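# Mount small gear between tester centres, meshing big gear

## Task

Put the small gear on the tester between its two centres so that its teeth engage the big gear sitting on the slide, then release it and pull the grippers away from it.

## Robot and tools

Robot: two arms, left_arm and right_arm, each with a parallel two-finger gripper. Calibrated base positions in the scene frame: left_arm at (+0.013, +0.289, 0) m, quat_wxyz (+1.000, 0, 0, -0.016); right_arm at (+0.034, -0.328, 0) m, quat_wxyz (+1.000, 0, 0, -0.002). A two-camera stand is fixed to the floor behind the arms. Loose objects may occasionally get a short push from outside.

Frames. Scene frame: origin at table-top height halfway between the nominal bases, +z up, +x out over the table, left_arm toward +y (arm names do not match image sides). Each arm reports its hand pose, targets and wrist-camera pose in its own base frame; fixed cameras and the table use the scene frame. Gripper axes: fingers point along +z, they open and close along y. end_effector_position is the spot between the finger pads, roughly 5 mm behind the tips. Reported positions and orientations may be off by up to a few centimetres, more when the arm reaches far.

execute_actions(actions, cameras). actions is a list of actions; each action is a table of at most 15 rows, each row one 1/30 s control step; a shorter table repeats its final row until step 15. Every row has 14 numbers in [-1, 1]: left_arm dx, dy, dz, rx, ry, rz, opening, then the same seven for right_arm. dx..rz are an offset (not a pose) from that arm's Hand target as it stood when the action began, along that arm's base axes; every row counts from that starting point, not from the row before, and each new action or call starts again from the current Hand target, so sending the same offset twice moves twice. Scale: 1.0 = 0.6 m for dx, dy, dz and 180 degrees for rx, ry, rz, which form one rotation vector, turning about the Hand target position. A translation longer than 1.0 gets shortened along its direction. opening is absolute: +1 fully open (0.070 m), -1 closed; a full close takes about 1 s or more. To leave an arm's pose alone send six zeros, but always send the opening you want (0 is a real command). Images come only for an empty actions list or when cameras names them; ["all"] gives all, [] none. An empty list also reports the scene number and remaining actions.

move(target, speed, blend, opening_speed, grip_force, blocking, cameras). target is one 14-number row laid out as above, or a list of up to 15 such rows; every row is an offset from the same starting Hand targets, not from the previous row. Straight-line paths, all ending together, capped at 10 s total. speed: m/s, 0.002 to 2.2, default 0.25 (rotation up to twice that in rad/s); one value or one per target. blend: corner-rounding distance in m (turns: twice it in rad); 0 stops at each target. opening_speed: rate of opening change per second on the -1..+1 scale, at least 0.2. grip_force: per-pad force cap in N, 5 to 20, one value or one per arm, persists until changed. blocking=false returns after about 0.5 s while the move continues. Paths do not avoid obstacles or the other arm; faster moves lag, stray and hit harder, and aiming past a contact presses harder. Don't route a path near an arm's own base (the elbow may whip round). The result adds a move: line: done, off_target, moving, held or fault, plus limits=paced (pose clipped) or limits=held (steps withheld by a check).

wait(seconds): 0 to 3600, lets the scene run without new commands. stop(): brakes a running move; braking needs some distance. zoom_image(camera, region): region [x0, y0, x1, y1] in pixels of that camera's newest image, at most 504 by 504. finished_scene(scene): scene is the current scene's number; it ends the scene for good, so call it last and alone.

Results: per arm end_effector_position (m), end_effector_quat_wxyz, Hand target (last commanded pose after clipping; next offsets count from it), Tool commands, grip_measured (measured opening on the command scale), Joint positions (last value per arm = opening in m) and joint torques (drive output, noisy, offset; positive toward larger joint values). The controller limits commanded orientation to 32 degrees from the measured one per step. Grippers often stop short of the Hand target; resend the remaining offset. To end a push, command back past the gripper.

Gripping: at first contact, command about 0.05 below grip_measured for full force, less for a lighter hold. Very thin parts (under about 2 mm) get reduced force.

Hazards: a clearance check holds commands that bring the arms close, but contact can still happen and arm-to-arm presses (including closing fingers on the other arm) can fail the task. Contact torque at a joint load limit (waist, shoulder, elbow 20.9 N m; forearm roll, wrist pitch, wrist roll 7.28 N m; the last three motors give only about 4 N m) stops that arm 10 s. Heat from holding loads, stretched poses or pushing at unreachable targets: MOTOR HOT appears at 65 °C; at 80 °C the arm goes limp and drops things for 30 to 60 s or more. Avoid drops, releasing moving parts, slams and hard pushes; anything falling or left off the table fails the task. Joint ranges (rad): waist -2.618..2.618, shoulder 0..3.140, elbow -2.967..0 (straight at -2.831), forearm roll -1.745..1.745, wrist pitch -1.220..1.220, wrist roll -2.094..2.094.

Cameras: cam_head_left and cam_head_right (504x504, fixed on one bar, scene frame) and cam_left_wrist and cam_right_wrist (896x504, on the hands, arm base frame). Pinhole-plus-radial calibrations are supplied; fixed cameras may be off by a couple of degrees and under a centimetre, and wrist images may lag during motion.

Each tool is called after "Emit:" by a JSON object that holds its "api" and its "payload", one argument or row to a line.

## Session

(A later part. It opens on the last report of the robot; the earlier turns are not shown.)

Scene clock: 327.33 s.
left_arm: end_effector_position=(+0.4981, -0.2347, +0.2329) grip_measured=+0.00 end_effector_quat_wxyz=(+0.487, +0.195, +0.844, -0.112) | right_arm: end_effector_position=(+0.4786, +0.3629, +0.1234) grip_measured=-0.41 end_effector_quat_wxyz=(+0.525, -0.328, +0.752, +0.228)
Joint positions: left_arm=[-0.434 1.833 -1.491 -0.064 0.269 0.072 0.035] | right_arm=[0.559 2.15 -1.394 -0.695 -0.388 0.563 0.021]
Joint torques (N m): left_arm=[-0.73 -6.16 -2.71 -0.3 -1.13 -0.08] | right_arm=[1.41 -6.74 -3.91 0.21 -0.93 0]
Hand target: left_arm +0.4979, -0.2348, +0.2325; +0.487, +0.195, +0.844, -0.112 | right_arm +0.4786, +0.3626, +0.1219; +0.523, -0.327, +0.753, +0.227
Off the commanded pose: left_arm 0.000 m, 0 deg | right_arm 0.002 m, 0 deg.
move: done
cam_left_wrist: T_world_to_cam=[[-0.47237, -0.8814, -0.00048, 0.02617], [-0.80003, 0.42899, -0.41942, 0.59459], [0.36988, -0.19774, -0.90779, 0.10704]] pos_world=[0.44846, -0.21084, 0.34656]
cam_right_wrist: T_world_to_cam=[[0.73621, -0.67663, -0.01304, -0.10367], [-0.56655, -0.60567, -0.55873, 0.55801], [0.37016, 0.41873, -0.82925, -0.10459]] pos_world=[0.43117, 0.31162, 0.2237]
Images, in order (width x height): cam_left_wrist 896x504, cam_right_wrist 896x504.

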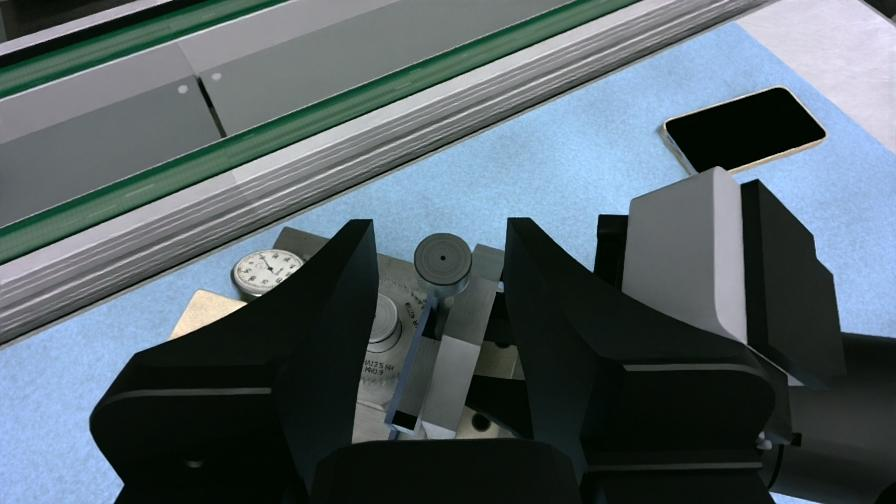

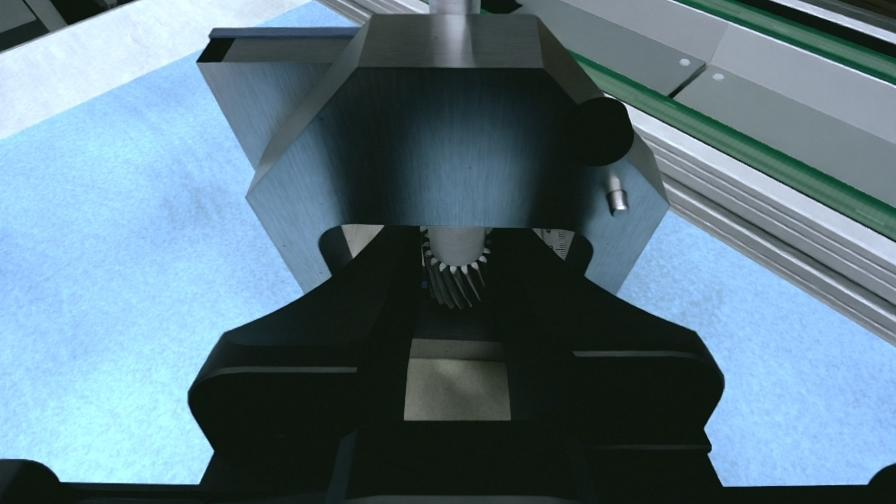

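Emit:
{"api": "move", "payload": {
  "target": [
    [0, 0, 0, 0, 0, 0, 0.0, 0, 0, 0.0015, 0, 0, 0, -0.2],
    [0, 0, 0, 0, 0, 0, 0.0, -0.1065, -0.1142, 0.06, 0, 0, 0, -0.2],
    [-0.0908, 0.0443, 0.0583, 0, 0, 0, 0.0, -0.15, -0.165, 0.1, 0, 0, 0, -0.2]
  ],
  "speed": [0.03, 0.15, 0.2],
  "opening_speed": 0.8,
  "blend": [0, 0.02, 0],
  "cameras": ["cam_right_wrist", "cam_left_wrist"]
}}

Emit:
{"api": "zoom_image", "payload": {
  "camera": "cam_right_wrist",
  "region": [360, 30, 560, 240]
}}

Scene clock: 339.57 s.
left_arm: end_effector_position=(+0.4430, -0.2085, +0.2675) grip_measured=+0.00 end_effector_quat_wxyz=(+0.487, +0.195, +0.844, -0.112) | right_arm: end_effector_position=(+0.3883, +0.2637, +0.1819) grip_measured=-0.20 end_effector_quat_wxyz=(+0.523, -0.327, +0.753, +0.228)
Joint positions: left_arm=[-0.43 1.602 -1.326 -0.063 0.337 0.072 0.035] | right_arm=[0.426 1.656 -0.884 -0.915 -0.472 0.714 0.028]
Joint torques (N m): left_arm=[0.46 -4.77 -3.06 -0.1 -1.36 -0.16] | right_arm=[0.1 -4.44 -3.95 0.38 -0.74 -0.07]
Hand target: left_arm +0.4434, -0.2082, +0.2675; +0.487, +0.195, +0.844, -0.112 | right_arm +0.3886, +0.2636, +0.1819; +0.523, -0.327, +0.753, +0.227
Off the commanded pose: left_arm 0.000 m, 0 deg | right_arm 0.000 m, 0 deg.
move: done
cam_left_wrist: T_world_to_cam=[[-0.47359, -0.88075, -0.00036, 0.02391], [-0.80002, 0.43035, -0.41806, 0.55371], [0.36836, -0.1977, -0.90842, 0.16487]] pos_world=[0.39356, -0.18464, 0.38126]
cam_right_wrist: T_world_to_cam=[[0.73566, -0.67719, -0.01463, -0.1028], [-0.56902, -0.60614, -0.5557, 0.47994], [0.36745, 0.41714, -0.83125, 0.02081]] pos_world=[0.34107, 0.21262, 0.28249]
Images, in order (width x height): cam_left_wrist 896x504, cam_right_wrist 896x504.

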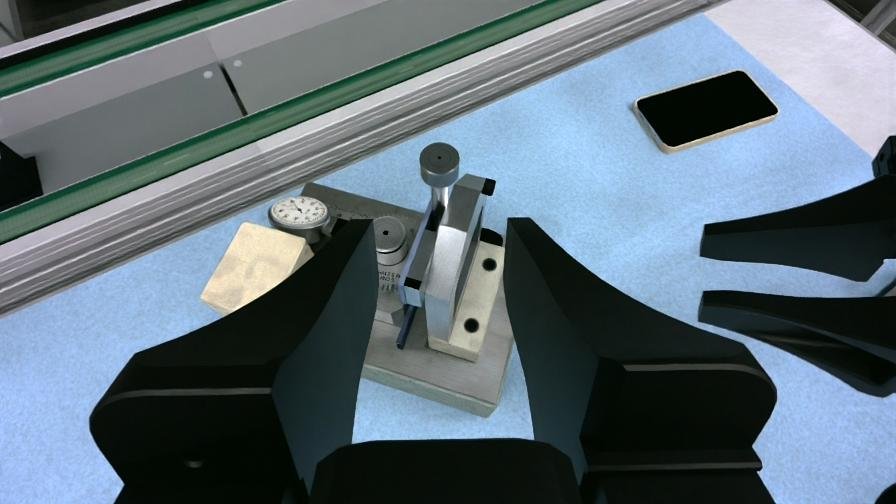

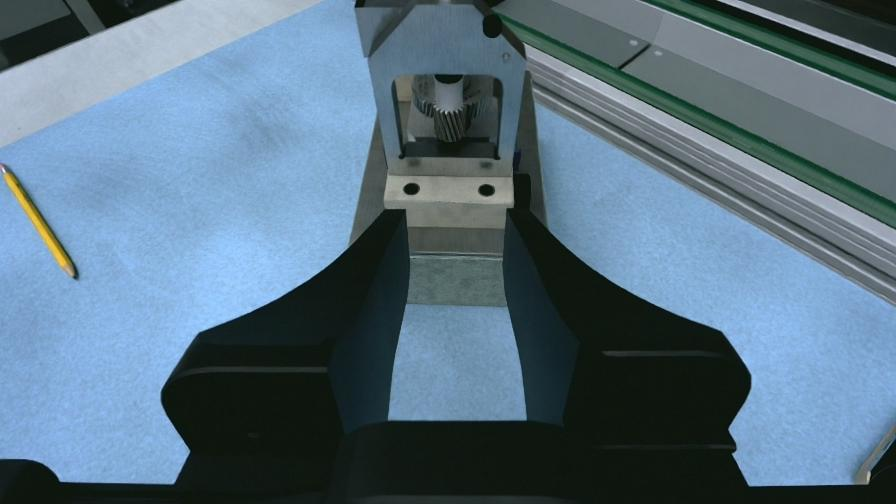

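Scaled by 2.400 from the camera's image (finer frame: 1280x720).

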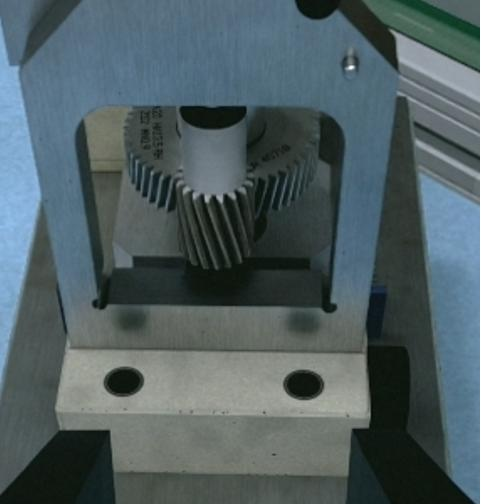

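Emit:
{"api": "finished_scene", "payload": {
  "scene": 2
}}

The scene is finished: the task was done.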